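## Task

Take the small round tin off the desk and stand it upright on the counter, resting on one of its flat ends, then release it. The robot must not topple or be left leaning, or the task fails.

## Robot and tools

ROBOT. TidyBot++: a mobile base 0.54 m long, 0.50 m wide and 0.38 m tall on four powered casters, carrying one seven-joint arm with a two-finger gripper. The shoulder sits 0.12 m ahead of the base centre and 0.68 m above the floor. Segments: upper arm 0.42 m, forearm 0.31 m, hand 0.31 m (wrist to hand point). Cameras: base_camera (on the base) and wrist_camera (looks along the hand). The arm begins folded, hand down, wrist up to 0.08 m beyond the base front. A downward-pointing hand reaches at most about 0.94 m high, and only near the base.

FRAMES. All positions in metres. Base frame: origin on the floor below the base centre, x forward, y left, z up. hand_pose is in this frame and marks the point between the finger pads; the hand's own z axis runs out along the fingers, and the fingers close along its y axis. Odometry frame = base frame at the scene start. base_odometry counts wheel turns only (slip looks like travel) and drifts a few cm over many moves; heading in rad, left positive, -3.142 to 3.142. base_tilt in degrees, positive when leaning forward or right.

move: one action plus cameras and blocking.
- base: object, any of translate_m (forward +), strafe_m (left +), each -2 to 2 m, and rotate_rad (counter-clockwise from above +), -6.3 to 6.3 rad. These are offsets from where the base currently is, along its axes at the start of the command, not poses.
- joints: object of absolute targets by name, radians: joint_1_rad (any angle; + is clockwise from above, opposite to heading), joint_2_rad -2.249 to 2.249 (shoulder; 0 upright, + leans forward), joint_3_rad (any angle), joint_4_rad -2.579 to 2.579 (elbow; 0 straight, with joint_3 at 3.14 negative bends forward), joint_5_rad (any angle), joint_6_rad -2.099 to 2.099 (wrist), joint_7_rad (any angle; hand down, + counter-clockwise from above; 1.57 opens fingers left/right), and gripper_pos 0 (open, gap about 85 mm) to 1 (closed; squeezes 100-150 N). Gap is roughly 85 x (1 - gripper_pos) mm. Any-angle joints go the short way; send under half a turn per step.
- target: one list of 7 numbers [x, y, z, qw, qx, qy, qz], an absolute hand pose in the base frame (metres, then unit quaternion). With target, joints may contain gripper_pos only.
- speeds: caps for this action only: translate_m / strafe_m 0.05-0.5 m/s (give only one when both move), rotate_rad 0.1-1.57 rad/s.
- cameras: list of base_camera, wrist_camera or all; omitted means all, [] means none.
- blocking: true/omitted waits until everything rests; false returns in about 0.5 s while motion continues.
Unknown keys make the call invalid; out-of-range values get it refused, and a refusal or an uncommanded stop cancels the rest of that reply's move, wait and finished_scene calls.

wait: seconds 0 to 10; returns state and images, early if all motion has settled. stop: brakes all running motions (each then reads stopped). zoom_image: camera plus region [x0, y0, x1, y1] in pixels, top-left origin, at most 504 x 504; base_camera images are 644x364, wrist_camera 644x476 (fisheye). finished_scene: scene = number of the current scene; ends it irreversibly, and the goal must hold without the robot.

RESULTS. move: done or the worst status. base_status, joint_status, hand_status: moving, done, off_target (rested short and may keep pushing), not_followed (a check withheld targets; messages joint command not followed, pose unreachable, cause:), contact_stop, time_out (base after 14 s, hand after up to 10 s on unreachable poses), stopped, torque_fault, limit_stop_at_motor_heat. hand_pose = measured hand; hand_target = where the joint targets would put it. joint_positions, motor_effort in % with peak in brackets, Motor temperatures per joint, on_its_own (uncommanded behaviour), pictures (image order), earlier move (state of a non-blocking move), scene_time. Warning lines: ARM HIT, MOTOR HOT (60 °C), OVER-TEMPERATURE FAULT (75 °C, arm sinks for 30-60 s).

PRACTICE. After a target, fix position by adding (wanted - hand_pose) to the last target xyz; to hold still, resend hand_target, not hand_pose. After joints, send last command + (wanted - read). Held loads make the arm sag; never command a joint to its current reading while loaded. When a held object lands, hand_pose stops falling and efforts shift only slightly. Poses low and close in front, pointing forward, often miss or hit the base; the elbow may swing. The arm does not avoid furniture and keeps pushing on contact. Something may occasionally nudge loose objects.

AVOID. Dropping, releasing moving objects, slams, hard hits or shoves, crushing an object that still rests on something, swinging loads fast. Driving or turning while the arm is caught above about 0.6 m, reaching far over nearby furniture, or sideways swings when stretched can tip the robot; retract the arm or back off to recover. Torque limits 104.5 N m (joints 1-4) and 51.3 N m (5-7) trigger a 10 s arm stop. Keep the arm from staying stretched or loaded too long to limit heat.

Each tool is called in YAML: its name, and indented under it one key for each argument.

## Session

move:
  joints: {"joint_1_rad": 0.0, "joint_3_rad": 3.14, "joint_5_rad": 0.0, "joint_6_rad": 0.45, "joint_7_rad": 1.57}
  cameras: ["all"]

move:
  joints: {"joint_1_rad": 1.57}
  cameras: ["wrist_camera"]

move:
  joints: {"joint_1_rad": 3.14}
  cameras: ["wrist_camera"]

move:
  joints: {"joint_1_rad": -1.57}
  cameras: ["wrist_camera"]

Scene clock: 1.90 s.
Motor temperatures (°C): [32 31 32 29 40 41 39]
move: done
base_odometry: x=+0.000 y=+0.000 heading=+0.000
base_tilt: forward=-0.3 right=+0.3
base_status: not commanded
joint_positions: joint_1_rad=-0.005 joint_2_rad=-0.307 joint_3_rad=+3.145 joint_4_rad=-2.503 joint_5_rad=+0.015 joint_6_rad=+0.400 joint_7_rad=+1.611 gripper_pos=+0.000
joint_status: all done
motor_effort: joint_1_rad=+0(1) joint_2_rad=-7(7) joint_3_rad=+1(2) joint_4_rad=+18(18) joint_5_rad=+0(2) joint_6_rad=+8(9) joint_7_rad=+0(1)
hand_pose: x=+0.5503 y=+0.0035 z=+0.8297 quat_wxyz=(+0.014, +0.782, +0.023, +0.623) (m; base frame)
hand_target: x=+0.5522 y=+0.0021 z=+0.8423 quat_wxyz=(-0.001, +0.768, +0.000, +0.641) (m; base frame)
hand_status: not commanded
pictures: base_camera, wrist_camera

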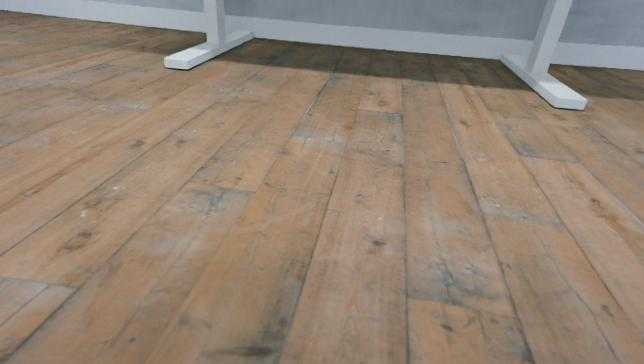

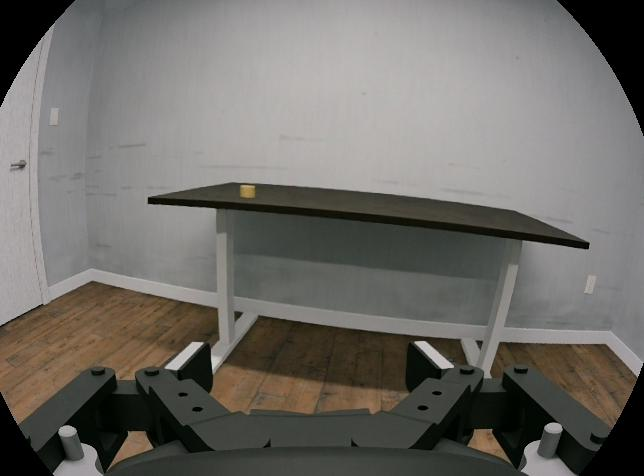

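Scene clock: 4.70 s.
Motor temperatures (°C): [32 31 32 29 40 41 39]
move: done
base_odometry: x=+0.000 y=+0.000 heading=+0.000
base_tilt: forward=-0.3 right=+0.3
base_status: not commanded
joint_positions: joint_1_rad=+1.549 joint_2_rad=-0.307 joint_3_rad=+3.145 joint_4_rad=-2.503 joint_5_rad=+0.015 joint_6_rad=+0.401 joint_7_rad=+1.611 gripper_pos=+0.000
joint_status: all done
motor_effort: joint_1_rad=+0(2) joint_2_rad=-7(7) joint_3_rad=+1(2) joint_4_rad=+18(18) joint_5_rad=+0(1) joint_6_rad=+8(9) joint_7_rad=+0(1)
hand_pose: x=+0.1297 y=-0.4312 z=+0.8299 quat_wxyz=(+0.447, +0.573, -0.531, +0.435) (m; base frame)
hand_target: x=+0.1214 y=-0.4332 z=+0.8423 quat_wxyz=(+0.453, +0.543, -0.542, +0.454) (m; base frame)
hand_status: not commanded
pictures: wrist_camera

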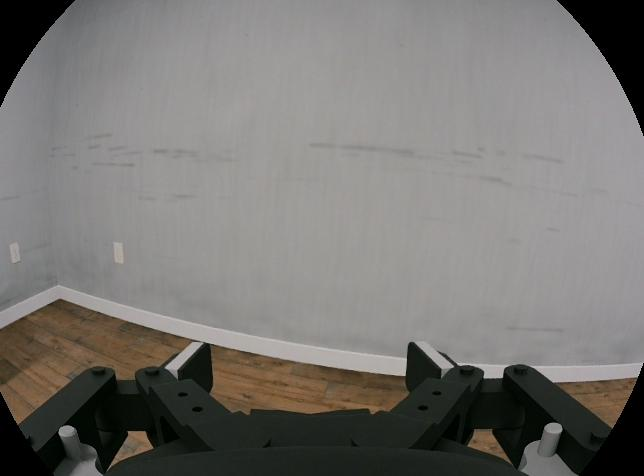

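Scene clock: 7.50 s.
Motor temperatures (°C): [32 31 32 29 40 41 39]
move: done
base_odometry: x=+0.000 y=+0.000 heading=+0.000
base_tilt: forward=-0.3 right=+0.3
base_status: not commanded
joint_positions: joint_1_rad=+3.119 joint_2_rad=-0.307 joint_3_rad=+3.145 joint_4_rad=-2.503 joint_5_rad=+0.015 joint_6_rad=+0.401 joint_7_rad=+1.611 gripper_pos=+0.000
joint_status: all done
motor_effort: joint_1_rad=+0(2) joint_2_rad=-7(7) joint_3_rad=+0(2) joint_4_rad=+17(18) joint_5_rad=+0(1) joint_6_rad=+8(9) joint_7_rad=+0(1)
hand_pose: x=-0.3122 y=-0.0111 z=+0.8299 quat_wxyz=(+0.624, +0.030, -0.781, -0.008) (m; base frame)
hand_target: x=-0.3142 y=-0.0028 z=+0.8423 quat_wxyz=(+0.641, +0.001, -0.768, +0.001) (m; base frame)
hand_status: not commanded
pictures: wrist_camera

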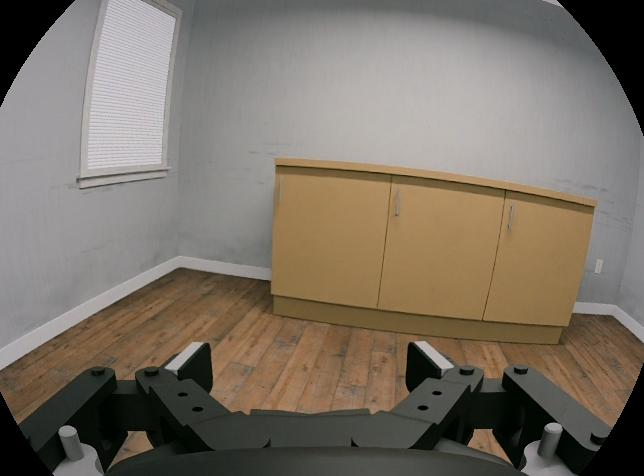

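Scene clock: 10.30 s.
Motor temperatures (°C): [32 31 32 29 40 41 39]
move: done
base_odometry: x=+0.000 y=+0.000 heading=+0.000
base_tilt: forward=-0.3 right=+0.2
base_status: not commanded
joint_positions: joint_1_rad=+4.693 joint_2_rad=-0.307 joint_3_rad=+3.145 joint_4_rad=-2.503 joint_5_rad=+0.015 joint_6_rad=+0.401 joint_7_rad=+1.611 gripper_pos=+0.000
joint_status: all done
motor_effort: joint_1_rad=+0(1) joint_2_rad=-7(7) joint_3_rad=+1(2) joint_4_rad=+17(18) joint_5_rad=+0(1) joint_6_rad=+8(9) joint_7_rad=+0(1)
hand_pose: x=+0.1089 y=+0.4313 z=+0.8299 quat_wxyz=(+0.435, -0.532, -0.573, -0.447) (m; base frame)
hand_target: x=+0.1173 y=+0.4332 z=+0.8423 quat_wxyz=(+0.453, -0.543, -0.543, -0.453) (m; base frame)
hand_status: not commanded
pictures: wrist_camera

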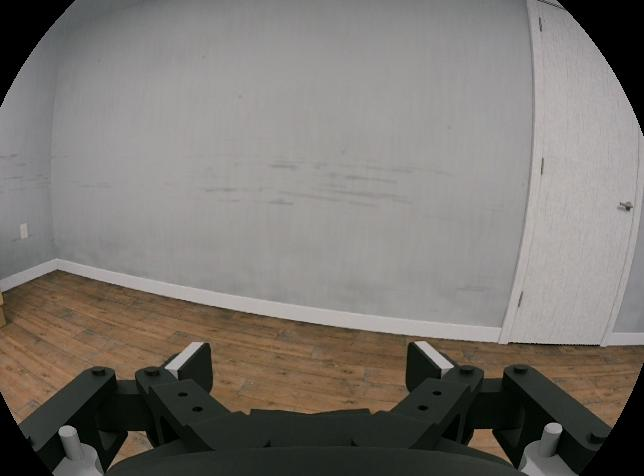

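move:
  base: {"translate_m": 0.87, "strafe_m": 0.44, "rotate_rad": -0.238}
  joints: {"joint_1_rad": 0.0, "joint_2_rad": -0.234, "joint_3_rad": 3.14, "joint_4_rad": -1.707, "joint_5_rad": 0.0, "joint_6_rad": -0.883, "joint_7_rad": 1.54}
  cameras: ["all"]

zoom_image:
  camera: "wrist_camera"
  region: [200, 60, 440, 240]

Scene clock: 36.37 s.
Motor temperatures (°C): [32 31 32 29 40 41 39]
move: done
base_odometry: x=+0.870 y=+0.440 heading=-0.239
base_tilt: forward=-0.3 right=+0.2
base_status: done
joint_positions: joint_1_rad=+6.263 joint_2_rad=-0.247 joint_3_rad=+3.142 joint_4_rad=-1.715 joint_5_rad=+0.015 joint_6_rad=-0.847 joint_7_rad=+1.584 gripper_pos=+0.000
joint_status: all done
motor_effort: joint_1_rad=+0(2) joint_2_rad=-11(14) joint_3_rad=+1(3) joint_4_rad=+19(20) joint_5_rad=+1(2) joint_6_rad=+6(9) joint_7_rad=+0(1)
hand_pose: x=+0.5578 y=+0.0067 z=+0.9115 quat_wxyz=(-0.006, -0.915, -0.018, -0.402) (m; base frame)
hand_target: x=+0.5544 y=+0.0021 z=+0.9017 quat_wxyz=(+0.006, -0.924, +0.013, -0.383) (m; base frame)
hand_status: not commanded
pictures: base_camera, wrist_camera

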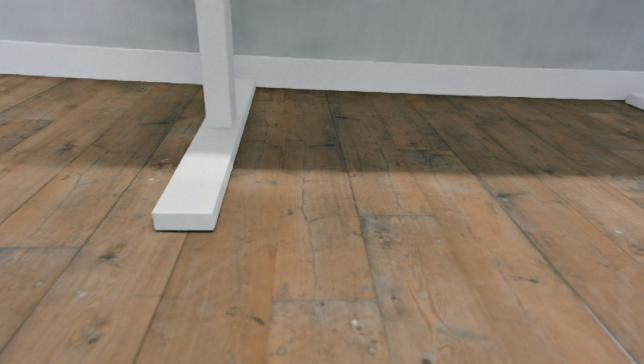

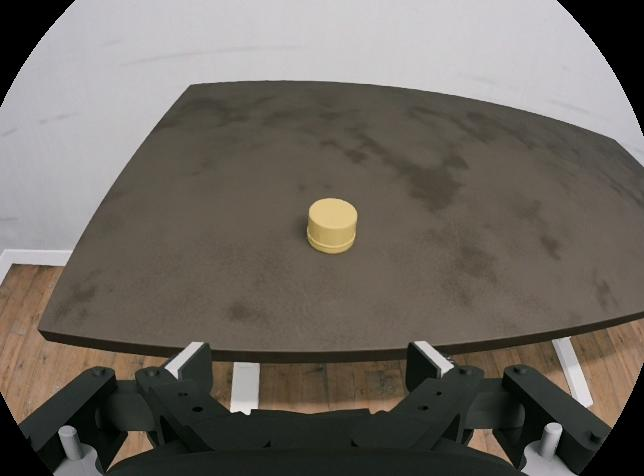

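Scaled by 2.100.

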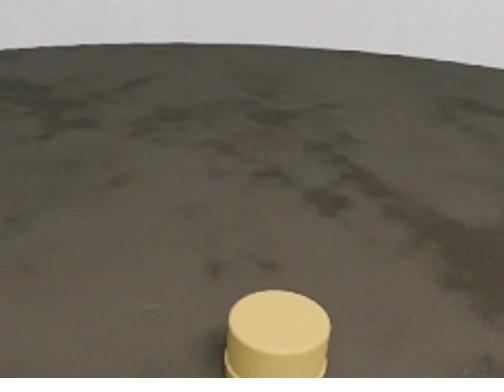

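move:
  base: {"translate_m": 0.11, "strafe_m": -0.023}
  target: [0.555, 0.0, 0.79, 0.0, 0.9239, 0.0, 0.3827]
  cameras: ["wrist_camera"]

zoom_image:
  camera: "wrist_camera"
  region: [200, 120, 440, 360]

Scene clock: 62.67 s.
Motor temperatures (°C): [32 31 32 29 40 41 39]
move: done
base_odometry: x=+0.972 y=+0.392 heading=-0.238
base_tilt: forward=-0.3 right=+0.2
base_status: done
joint_positions: joint_1_rad=+6.263 joint_2_rad=-0.215 joint_3_rad=+3.142 joint_4_rad=-2.026 joint_5_rad=+0.015 joint_6_rad=-0.567 joint_7_rad=+1.584 gripper_pos=+0.000
joint_status: not commanded
motor_effort: joint_1_rad=+0(1) joint_2_rad=-11(15) joint_3_rad=+1(2) joint_4_rad=+19(20) joint_5_rad=+0(2) joint_6_rad=+6(7) joint_7_rad=+0(2)
hand_pose: x=+0.5498 y=+0.0075 z=+0.7930 quat_wxyz=(-0.005, -0.928, -0.020, -0.372) (m; base frame)
hand_target: x=+0.5550 y=+0.0000 z=+0.7900 quat_wxyz=(+0.000, -0.924, +0.000, -0.383) (m; base frame)
hand_status: done (0.010 m and 2.6 deg from the pose sent, 0.122 m and 3.2 deg at the start)
pictures: wrist_camera

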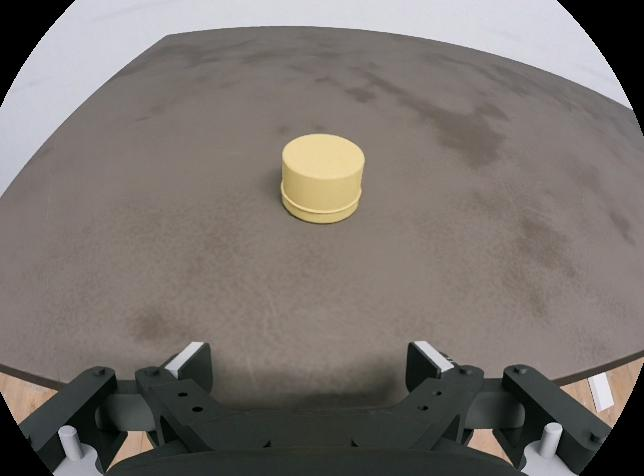

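Scaled by 2.100.

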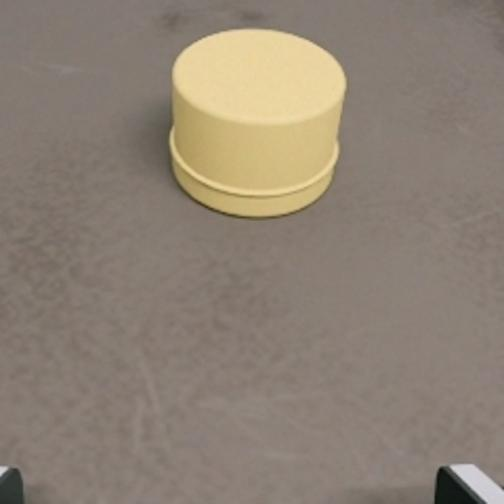

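move:
  base: {"translate_m": 0.146, "strafe_m": -0.005}
  speeds: {"translate_m": 0.2}
  cameras: ["wrist_camera"]

zoom_image:
  camera: "wrist_camera"
  region: [180, 240, 440, 440]

Scene clock: 94.63 s.
Motor temperatures (°C): [32 31 32 29 40 41 39]
move: done
base_odometry: x=+1.113 y=+0.352 heading=-0.239
base_tilt: forward=-0.3 right=+0.3
base_status: done
joint_positions: joint_1_rad=+6.263 joint_2_rad=-0.214 joint_3_rad=+3.142 joint_4_rad=-2.027 joint_5_rad=+0.015 joint_6_rad=-0.561 joint_7_rad=+1.584 gripper_pos=+0.000
joint_status: not commanded
motor_effort: joint_1_rad=+0(1) joint_2_rad=-12(15) joint_3_rad=+1(1) joint_4_rad=+19(19) joint_5_rad=+1(2) joint_6_rad=+6(7) joint_7_rad=+1(1)
hand_pose: x=+0.5508 y=+0.0075 z=+0.7933 quat_wxyz=(-0.005, -0.927, -0.020, -0.374) (m; base frame)
hand_target: x=+0.5550 y=+0.0000 z=+0.7900 quat_wxyz=(+0.000, -0.924, +0.000, -0.383) (m; base frame)
hand_status: not commanded
pictures: wrist_camera

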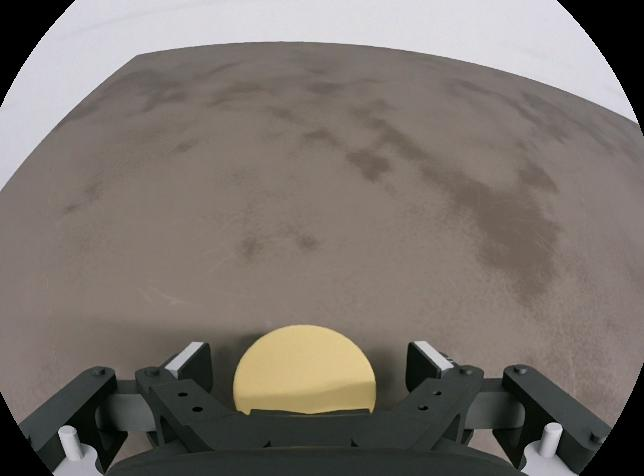

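Scaled by 1.938.

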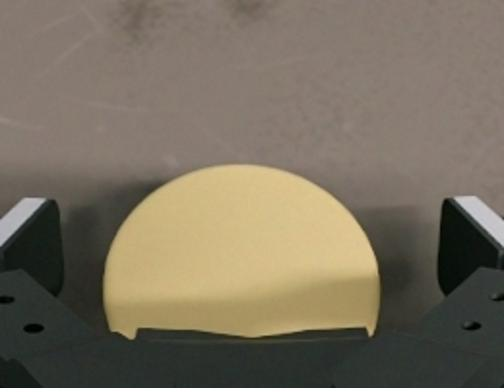

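move:
  joints: {"gripper_pos": 0.46}
  cameras: ["wrist_camera"]

zoom_image:
  camera: "wrist_camera"
  region: [180, 240, 440, 440]

Scene clock: 103.53 s.
Motor temperatures (°C): [32 31 32 29 40 41 39]
move: done
base_odometry: x=+1.113 y=+0.352 heading=-0.239
base_tilt: forward=-0.3 right=+0.2
base_status: not commanded
joint_positions: joint_1_rad=+6.263 joint_2_rad=-0.214 joint_3_rad=+3.142 joint_4_rad=-2.027 joint_5_rad=+0.015 joint_6_rad=-0.559 joint_7_rad=+1.584 gripper_pos=+0.441
joint_status: all done
motor_effort: joint_1_rad=+0(1) joint_2_rad=-11(12) joint_3_rad=+1(1) joint_4_rad=+18(19) joint_5_rad=+0(1) joint_6_rad=+5(6) joint_7_rad=+0(1)
hand_pose: x=+0.5514 y=+0.0076 z=+0.7939 quat_wxyz=(-0.005, -0.927, -0.020, -0.375) (m; base frame)
hand_target: x=+0.5550 y=+0.0000 z=+0.7900 quat_wxyz=(+0.000, -0.924, +0.000, -0.383) (m; base frame)
hand_status: not commanded
pictures: wrist_camera

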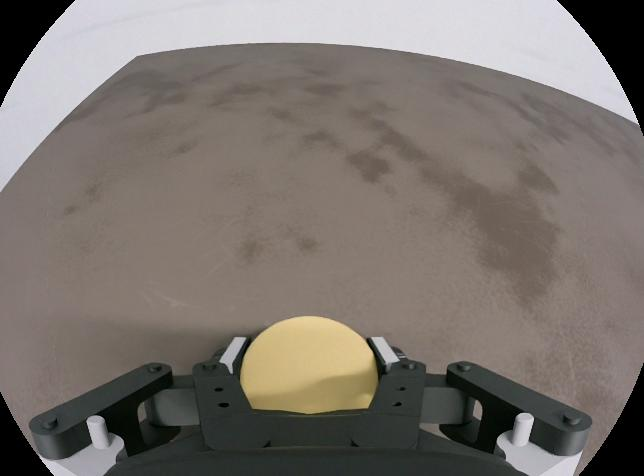

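Scaled by 1.938.

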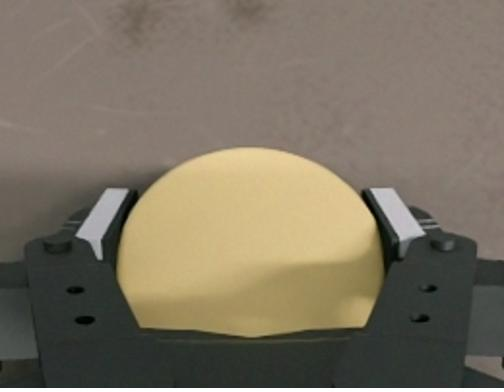

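move:
  joints: {"gripper_pos": 0.56}
  cameras: []

move:
  target: [0.55, 0.0, 0.83, 0.0, 0.9239, 0.0, 0.3827]
  joints: {"gripper_pos": 0.56}
  cameras: ["wrist_camera"]

zoom_image:
  camera: "wrist_camera"
  region: [180, 240, 440, 440]

Scene clock: 114.87 s.
Motor temperatures (°C): [32 31 32 29 40 41 39]
move: off_target
base_odometry: x=+1.113 y=+0.352 heading=-0.239
base_tilt: forward=-0.2 right=+0.3
base_status: not commanded
joint_positions: joint_1_rad=+6.263 joint_2_rad=-0.214 joint_3_rad=+3.142 joint_4_rad=-2.027 joint_5_rad=+0.015 joint_6_rad=-0.558 joint_7_rad=+1.584 gripper_pos=+0.447
joint_status: gripper_pos off_target (ended at +0.447, target +0.560)
motor_effort: joint_1_rad=+0(1) joint_2_rad=-11(11) joint_3_rad=+0(2) joint_4_rad=+18(18) joint_5_rad=+0(1) joint_6_rad=+5(6) joint_7_rad=+0(1)
hand_pose: x=+0.5515 y=+0.0076 z=+0.7940 quat_wxyz=(-0.005, -0.927, -0.020, -0.376) (m; base frame)
hand_target: x=+0.5550 y=+0.0000 z=+0.7900 quat_wxyz=(+0.000, -0.924, +0.000, -0.383) (m; base frame)
hand_status: not commanded
pictures: none
No camera images: "cameras" was empty.

Scene clock: 115.83 s.
Motor temperatures (°C): [32 31 32 29 40 41 39]
move: off_target
base_odometry: x=+1.113 y=+0.352 heading=-0.239
base_tilt: forward=-0.3 right=+0.3
base_status: not commanded
joint_positions: joint_1_rad=+6.263 joint_2_rad=-0.234 joint_3_rad=+3.142 joint_4_rad=-1.944 joint_5_rad=+0.015 joint_6_rad=-0.628 joint_7_rad=+1.584 gripper_pos=+0.447
joint_status: gripper_pos off_target (ended at +0.447, target +0.560)
motor_effort: joint_1_rad=+0(1) joint_2_rad=-11(13) joint_3_rad=+1(2) joint_4_rad=+19(20) joint_5_rad=+0(1) joint_6_rad=+6(6) joint_7_rad=+0(1)
hand_pose: x=+0.5567 y=+0.0074 z=+0.8315 quat_wxyz=(-0.005, -0.920, -0.019, -0.391) (m; base frame)
hand_target: x=+0.5500 y=+0.0000 z=+0.8300 quat_wxyz=(+0.000, -0.924, +0.000, -0.383) (m; base frame)
hand_status: done (0.010 m and 2.5 deg from the pose sent, 0.037 m and 2.5 deg at the start)
pictures: wrist_camera

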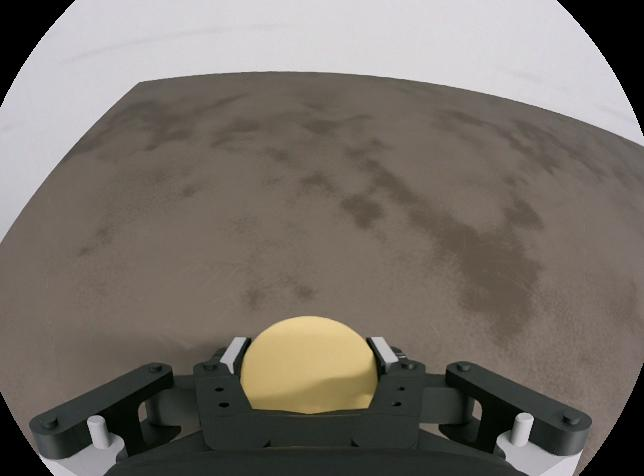

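Scaled by 1.938.

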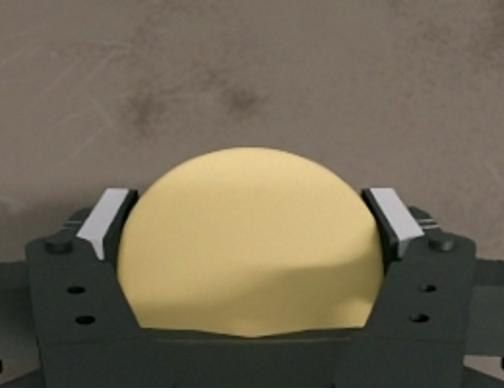

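move:
  base: {"translate_m": -1.95, "rotate_rad": 3.142}
  target: [0.5, 0.0, 0.985, 0.0, 0.9239, 0.0, 0.3827]
  joints: {"gripper_pos": 0.56}
  speeds: {"rotate_rad": 0.9}
  cameras: ["all"]

Scene clock: 144.57 s.
Motor temperatures (°C): [32 31 32 30 40 41 39]
move: off_target
base_odometry: x=-0.782 y=+0.813 heading=+2.904
base_tilt: forward=-0.3 right=+0.3
base_status: done
joint_positions: joint_1_rad=+6.264 joint_2_rad=-0.304 joint_3_rad=+3.148 joint_4_rad=-1.487 joint_5_rad=+0.015 joint_6_rad=-1.153 joint_7_rad=+1.584 gripper_pos=+0.447
joint_status: gripper_pos off_target (ended at +0.447, target +0.560)
motor_effort: joint_1_rad=+0(2) joint_2_rad=-8(15) joint_3_rad=+0(3) joint_4_rad=+18(20) joint_5_rad=+1(1) joint_6_rad=+6(7) joint_7_rad=+0(2)
hand_pose: x=+0.5087 y=+0.0017 z=+0.9865 quat_wxyz=(-0.007, -0.920, -0.012, -0.392) (m; base frame)
hand_target: x=+0.5000 y=+0.0000 z=+0.9850 quat_wxyz=(+0.000, -0.924, +0.000, -0.383) (m; base frame)
hand_status: done (0.009 m and 1.9 deg from the pose sent, 0.164 m and 2.5 deg at the start)
pictures: base_camera, wrist_camera

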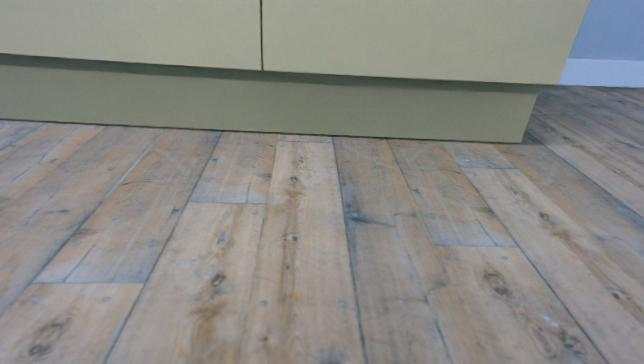

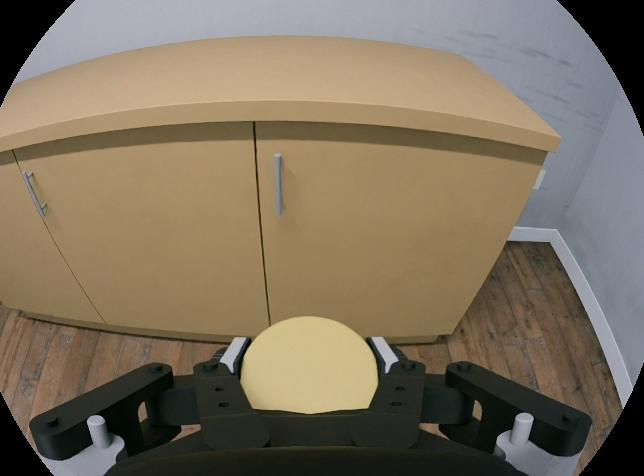

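move:
  base: {"translate_m": 0.6}
  target: [0.52, 0.0, 0.962, 0.0, 0.9239, 0.0, 0.3827]
  joints: {"gripper_pos": 0.56}
  cameras: ["wrist_camera"]

move:
  target: [0.52, 0.0, 0.944, 0.0, 0.9239, 0.0, 0.3827]
  joints: {"gripper_pos": 0.56}
  cameras: ["wrist_camera"]

Scene clock: 157.67 s.
Motor temperatures (°C): [32 31 32 30 40 41 39]
move: off_target
base_odometry: x=-1.366 y=+0.954 heading=+2.905
base_tilt: forward=-0.3 right=+0.2
base_status: done
joint_positions: joint_1_rad=+6.264 joint_2_rad=-0.290 joint_3_rad=+3.148 joint_4_rad=-1.528 joint_5_rad=+0.015 joint_6_rad=-1.125 joint_7_rad=+1.584 gripper_pos=+0.447
joint_status: gripper_pos off_target (ended at +0.447, target +0.560)
motor_effort: joint_1_rad=+0(1) joint_2_rad=-8(11) joint_3_rad=+0(2) joint_4_rad=+18(20) joint_5_rad=+1(1) joint_6_rad=+6(7) joint_7_rad=+0(1)
hand_pose: x=+0.5146 y=+0.0019 z=+0.9661 quat_wxyz=(-0.007, -0.925, -0.012, -0.379) (m; base frame)
hand_target: x=+0.5200 y=+0.0000 z=+0.9620 quat_wxyz=(+0.000, -0.924, +0.000, -0.383) (m; base frame)
hand_status: done (0.007 m and 1.6 deg from the pose sent, 0.027 m and 1.9 deg at the start)
pictures: wrist_camera

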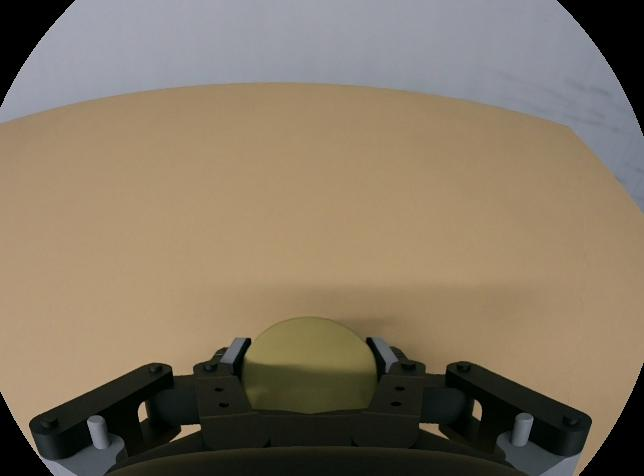

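Scene clock: 158.47 s.
Motor temperatures (°C): [32 31 32 30 40 41 39]
move: off_target
base_odometry: x=-1.366 y=+0.954 heading=+2.905
base_tilt: forward=-0.3 right=+0.3
base_status: not commanded
joint_positions: joint_1_rad=+6.264 joint_2_rad=-0.290 joint_3_rad=+3.148 joint_4_rad=-1.593 joint_5_rad=+0.015 joint_6_rad=-1.088 joint_7_rad=+1.584 gripper_pos=+0.447
joint_status: gripper_pos off_target (ended at +0.447, target +0.560)
motor_effort: joint_1_rad=+0(1) joint_2_rad=-8(10) joint_3_rad=+0(2) joint_4_rad=+19(20) joint_5_rad=+1(1) joint_6_rad=+6(6) joint_7_rad=+0(1)
hand_pose: x=+0.5141 y=+0.0020 z=+0.9406 quat_wxyz=(-0.007, -0.930, -0.013, -0.367) (m; base frame)
hand_target: x=+0.5200 y=+0.0000 z=+0.9440 quat_wxyz=(+0.000, -0.924, +0.000, -0.383) (m; base frame)
hand_status: done (0.007 m and 2.6 deg from the pose sent, 0.023 m and 1.6 deg at the start)
pictures: wrist_camera

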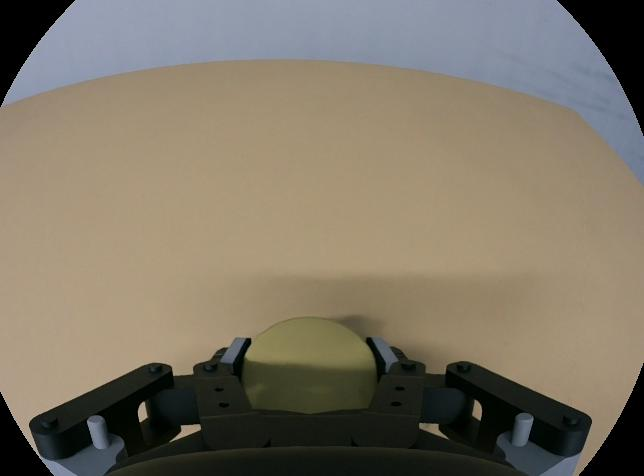

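move:
  target: [0.52, 0.0, 0.937, 0.0, 0.9205, 0.0, 0.3907]
  joints: {"gripper_pos": 0.56}
  cameras: []

move:
  target: [0.52, 0.0, 0.931, 0.0, 0.9205, 0.0, 0.3907]
  joints: {"gripper_pos": 0.56}
  cameras: ["wrist_camera"]

Scene clock: 163.43 s.
Motor temperatures (°C): [32 31 32 30 40 41 39]
move: off_target
base_odometry: x=-1.366 y=+0.954 heading=+2.905
base_tilt: forward=-0.3 right=+0.2
base_status: not commanded
joint_positions: joint_1_rad=+6.264 joint_2_rad=-0.304 joint_3_rad=+3.148 joint_4_rad=-1.629 joint_5_rad=+0.015 joint_6_rad=-1.037 joint_7_rad=+1.584 gripper_pos=+0.447
joint_status: gripper_pos off_target (ended at +0.447, target +0.560)
motor_effort: joint_1_rad=+0(0) joint_2_rad=-7(9) joint_3_rad=+0(1) joint_4_rad=+18(19) joint_5_rad=+0(1) joint_6_rad=+6(6) joint_7_rad=+0(1)
hand_pose: x=+0.5166 y=+0.0021 z=+0.9382 quat_wxyz=(-0.007, -0.925, -0.013, -0.380) (m; base frame)
hand_target: x=+0.5200 y=+0.0000 z=+0.9370 quat_wxyz=(+0.000, -0.921, +0.000, -0.391) (m; base frame)
hand_status: done (0.004 m and 2.1 deg from the pose sent, 0.007 m and 3.4 deg at the start)
pictures: none
No camera images: "cameras" was empty.

Scene clock: 164.03 s.
Motor temperatures (°C): [32 31 32 30 40 41 39]
move: off_target
base_odometry: x=-1.366 y=+0.954 heading=+2.905
base_tilt: forward=-0.2 right=+0.3
base_status: not commanded
joint_positions: joint_1_rad=+6.264 joint_2_rad=-0.312 joint_3_rad=+3.148 joint_4_rad=-1.644 joint_5_rad=+0.015 joint_6_rad=-1.014 joint_7_rad=+1.584 gripper_pos=+0.447
joint_status: gripper_pos off_target (ended at +0.447, target +0.560)
motor_effort: joint_1_rad=+0(0) joint_2_rad=-7(8) joint_3_rad=+1(1) joint_4_rad=+17(18) joint_5_rad=+0(1) joint_6_rad=+5(6) joint_7_rad=+1(1)
hand_pose: x=+0.5177 y=+0.0022 z=+0.9386 quat_wxyz=(-0.007, -0.922, -0.013, -0.387) (m; base frame)
hand_target: x=+0.5200 y=+0.0000 z=+0.9310 quat_wxyz=(+0.000, -0.921, +0.000, -0.391) (m; base frame)
hand_status: done (0.008 m and 1.7 deg from the pose sent, 0.008 m and 2.1 deg at the start)
pictures: wrist_camera

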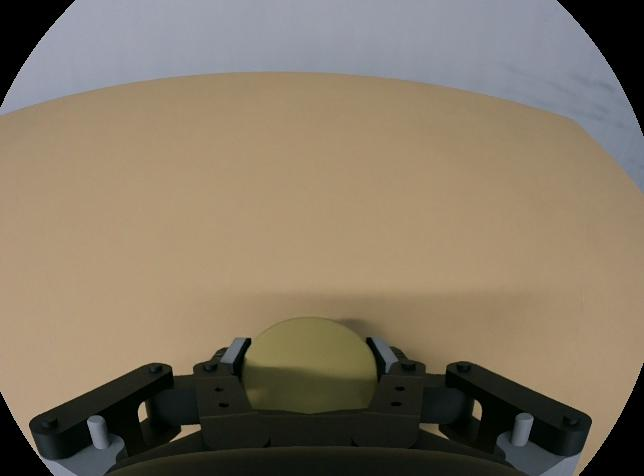

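move:
  target: [0.52, 0.0, 0.936, 0.0, 0.9225, 0.0, 0.386]
  joints: {"gripper_pos": 0.46}
  cameras: []

move:
  joints: {"gripper_pos": 0.3}
  cameras: ["wrist_camera"]

move:
  joints: {"gripper_pos": 0.0}
  cameras: ["wrist_camera"]

Scene clock: 170.47 s.
Motor temperatures (°C): [32 31 32 30 40 41 39]
move: done
base_odometry: x=-1.366 y=+0.954 heading=+2.905
base_tilt: forward=-0.3 right=+0.3
base_status: not commanded
joint_positions: joint_1_rad=+6.264 joint_2_rad=-0.312 joint_3_rad=+3.148 joint_4_rad=-1.641 joint_5_rad=+0.015 joint_6_rad=-1.015 joint_7_rad=+1.584 gripper_pos=+0.447
joint_status: all done
motor_effort: joint_1_rad=+0(0) joint_2_rad=-8(9) joint_3_rad=+1(2) joint_4_rad=+19(19) joint_5_rad=+1(1) joint_6_rad=+6(7) joint_7_rad=+0(1)
hand_pose: x=+0.5180 y=+0.0022 z=+0.9401 quat_wxyz=(-0.007, -0.921, -0.013, -0.388) (m; base frame)
hand_target: x=+0.5200 y=+0.0000 z=+0.9360 quat_wxyz=(+0.000, -0.922, +0.000, -0.386) (m; base frame)
hand_status: done (0.005 m and 1.7 deg from the pose sent, 0.004 m and 1.7 deg at the start)
pictures: none
No camera images: "cameras" was empty.

Scene clock: 171.07 s.
Motor temperatures (°C): [32 31 32 30 40 41 39]
move: done
base_odometry: x=-1.366 y=+0.954 heading=+2.905
base_tilt: forward=-0.2 right=+0.2
base_status: not commanded
joint_positions: joint_1_rad=+6.264 joint_2_rad=-0.312 joint_3_rad=+3.148 joint_4_rad=-1.641 joint_5_rad=+0.015 joint_6_rad=-1.015 joint_7_rad=+1.584 gripper_pos=+0.300
joint_status: all done
motor_effort: joint_1_rad=+0(0) joint_2_rad=-8(9) joint_3_rad=+0(1) joint_4_rad=+19(19) joint_5_rad=+0(1) joint_6_rad=+6(6) joint_7_rad=+0(1)
hand_pose: x=+0.5180 y=+0.0022 z=+0.9401 quat_wxyz=(-0.007, -0.921, -0.013, -0.388) (m; base frame)
hand_target: x=+0.5200 y=+0.0000 z=+0.9360 quat_wxyz=(+0.000, -0.922, +0.000, -0.386) (m; base frame)
hand_status: not commanded
pictures: wrist_camera

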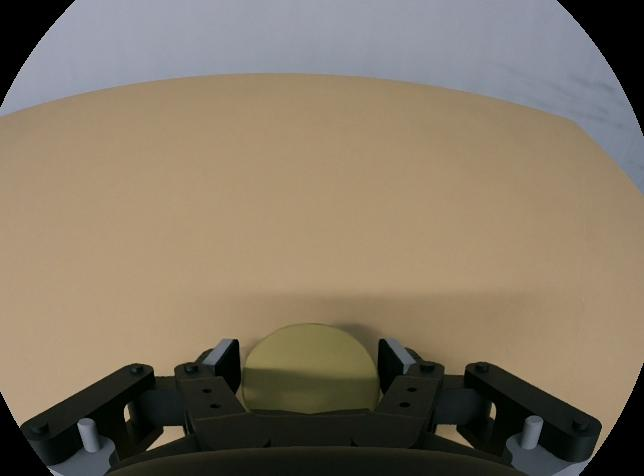

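Scene clock: 171.77 s.
Motor temperatures (°C): [32 31 32 30 40 41 39]
move: done
base_odometry: x=-1.366 y=+0.954 heading=+2.905
base_tilt: forward=-0.3 right=+0.3
base_status: not commanded
joint_positions: joint_1_rad=+6.264 joint_2_rad=-0.312 joint_3_rad=+3.148 joint_4_rad=-1.641 joint_5_rad=+0.015 joint_6_rad=-1.015 joint_7_rad=+1.584 gripper_pos=+0.000
joint_status: all done
motor_effort: joint_1_rad=+0(0) joint_2_rad=-8(8) joint_3_rad=+1(2) joint_4_rad=+19(19) joint_5_rad=+0(1) joint_6_rad=+6(6) joint_7_rad=+0(1)
hand_pose: x=+0.5180 y=+0.0022 z=+0.9401 quat_wxyz=(-0.007, -0.921, -0.013, -0.388) (m; base frame)
hand_target: x=+0.5200 y=+0.0000 z=+0.9360 quat_wxyz=(+0.000, -0.922, +0.000, -0.386) (m; base frame)
hand_status: not commanded
pictures: wrist_camera

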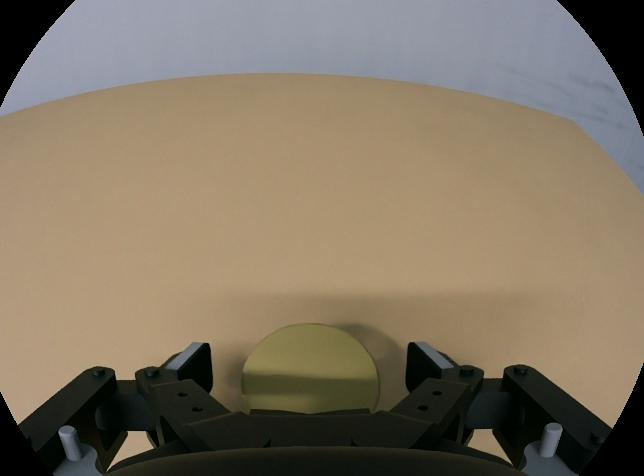

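move:
  target: [0.49, 0.0, 1.03, 0.0, 0.9239, 0.0, 0.3827]
  cameras: ["wrist_camera"]

Scene clock: 181.20 s.
Motor temperatures (°C): [32 31 32 30 40 41 39]
move: done
base_odometry: x=-1.366 y=+0.954 heading=+2.905
base_tilt: forward=-0.3 right=+0.3
base_status: not commanded
joint_positions: joint_1_rad=+6.264 joint_2_rad=-0.303 joint_3_rad=+3.148 joint_4_rad=-1.311 joint_5_rad=+0.015 joint_6_rad=-1.298 joint_7_rad=+1.584 gripper_pos=+0.000
joint_status: not commanded
motor_effort: joint_1_rad=+0(1) joint_2_rad=-6(9) joint_3_rad=+1(2) joint_4_rad=+17(20) joint_5_rad=+0(1) joint_6_rad=+6(7) joint_7_rad=+0(2)
hand_pose: x=+0.4903 y=+0.0011 z=+1.0421 quat_wxyz=(-0.007, -0.914, -0.011, -0.405) (m; base frame)
hand_target: x=+0.4900 y=+0.0000 z=+1.0300 quat_wxyz=(+0.000, -0.924, +0.000, -0.383) (m; base frame)
hand_status: done (0.012 m and 3.2 deg from the pose sent, 0.094 m and 1.8 deg at the start)
pictures: wrist_camera

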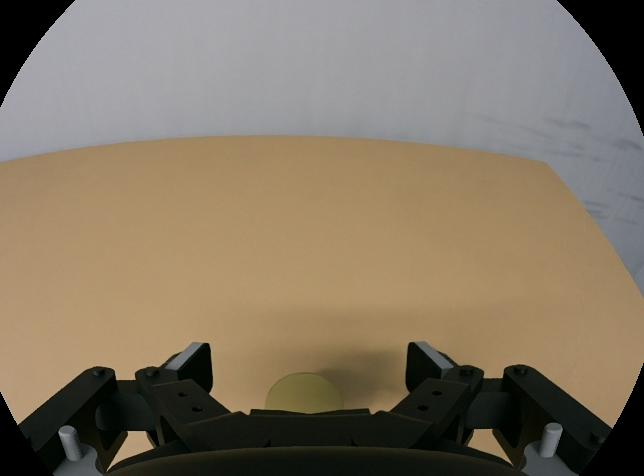

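finished_scene:
  scene: 3

The scene is finished: the task was done.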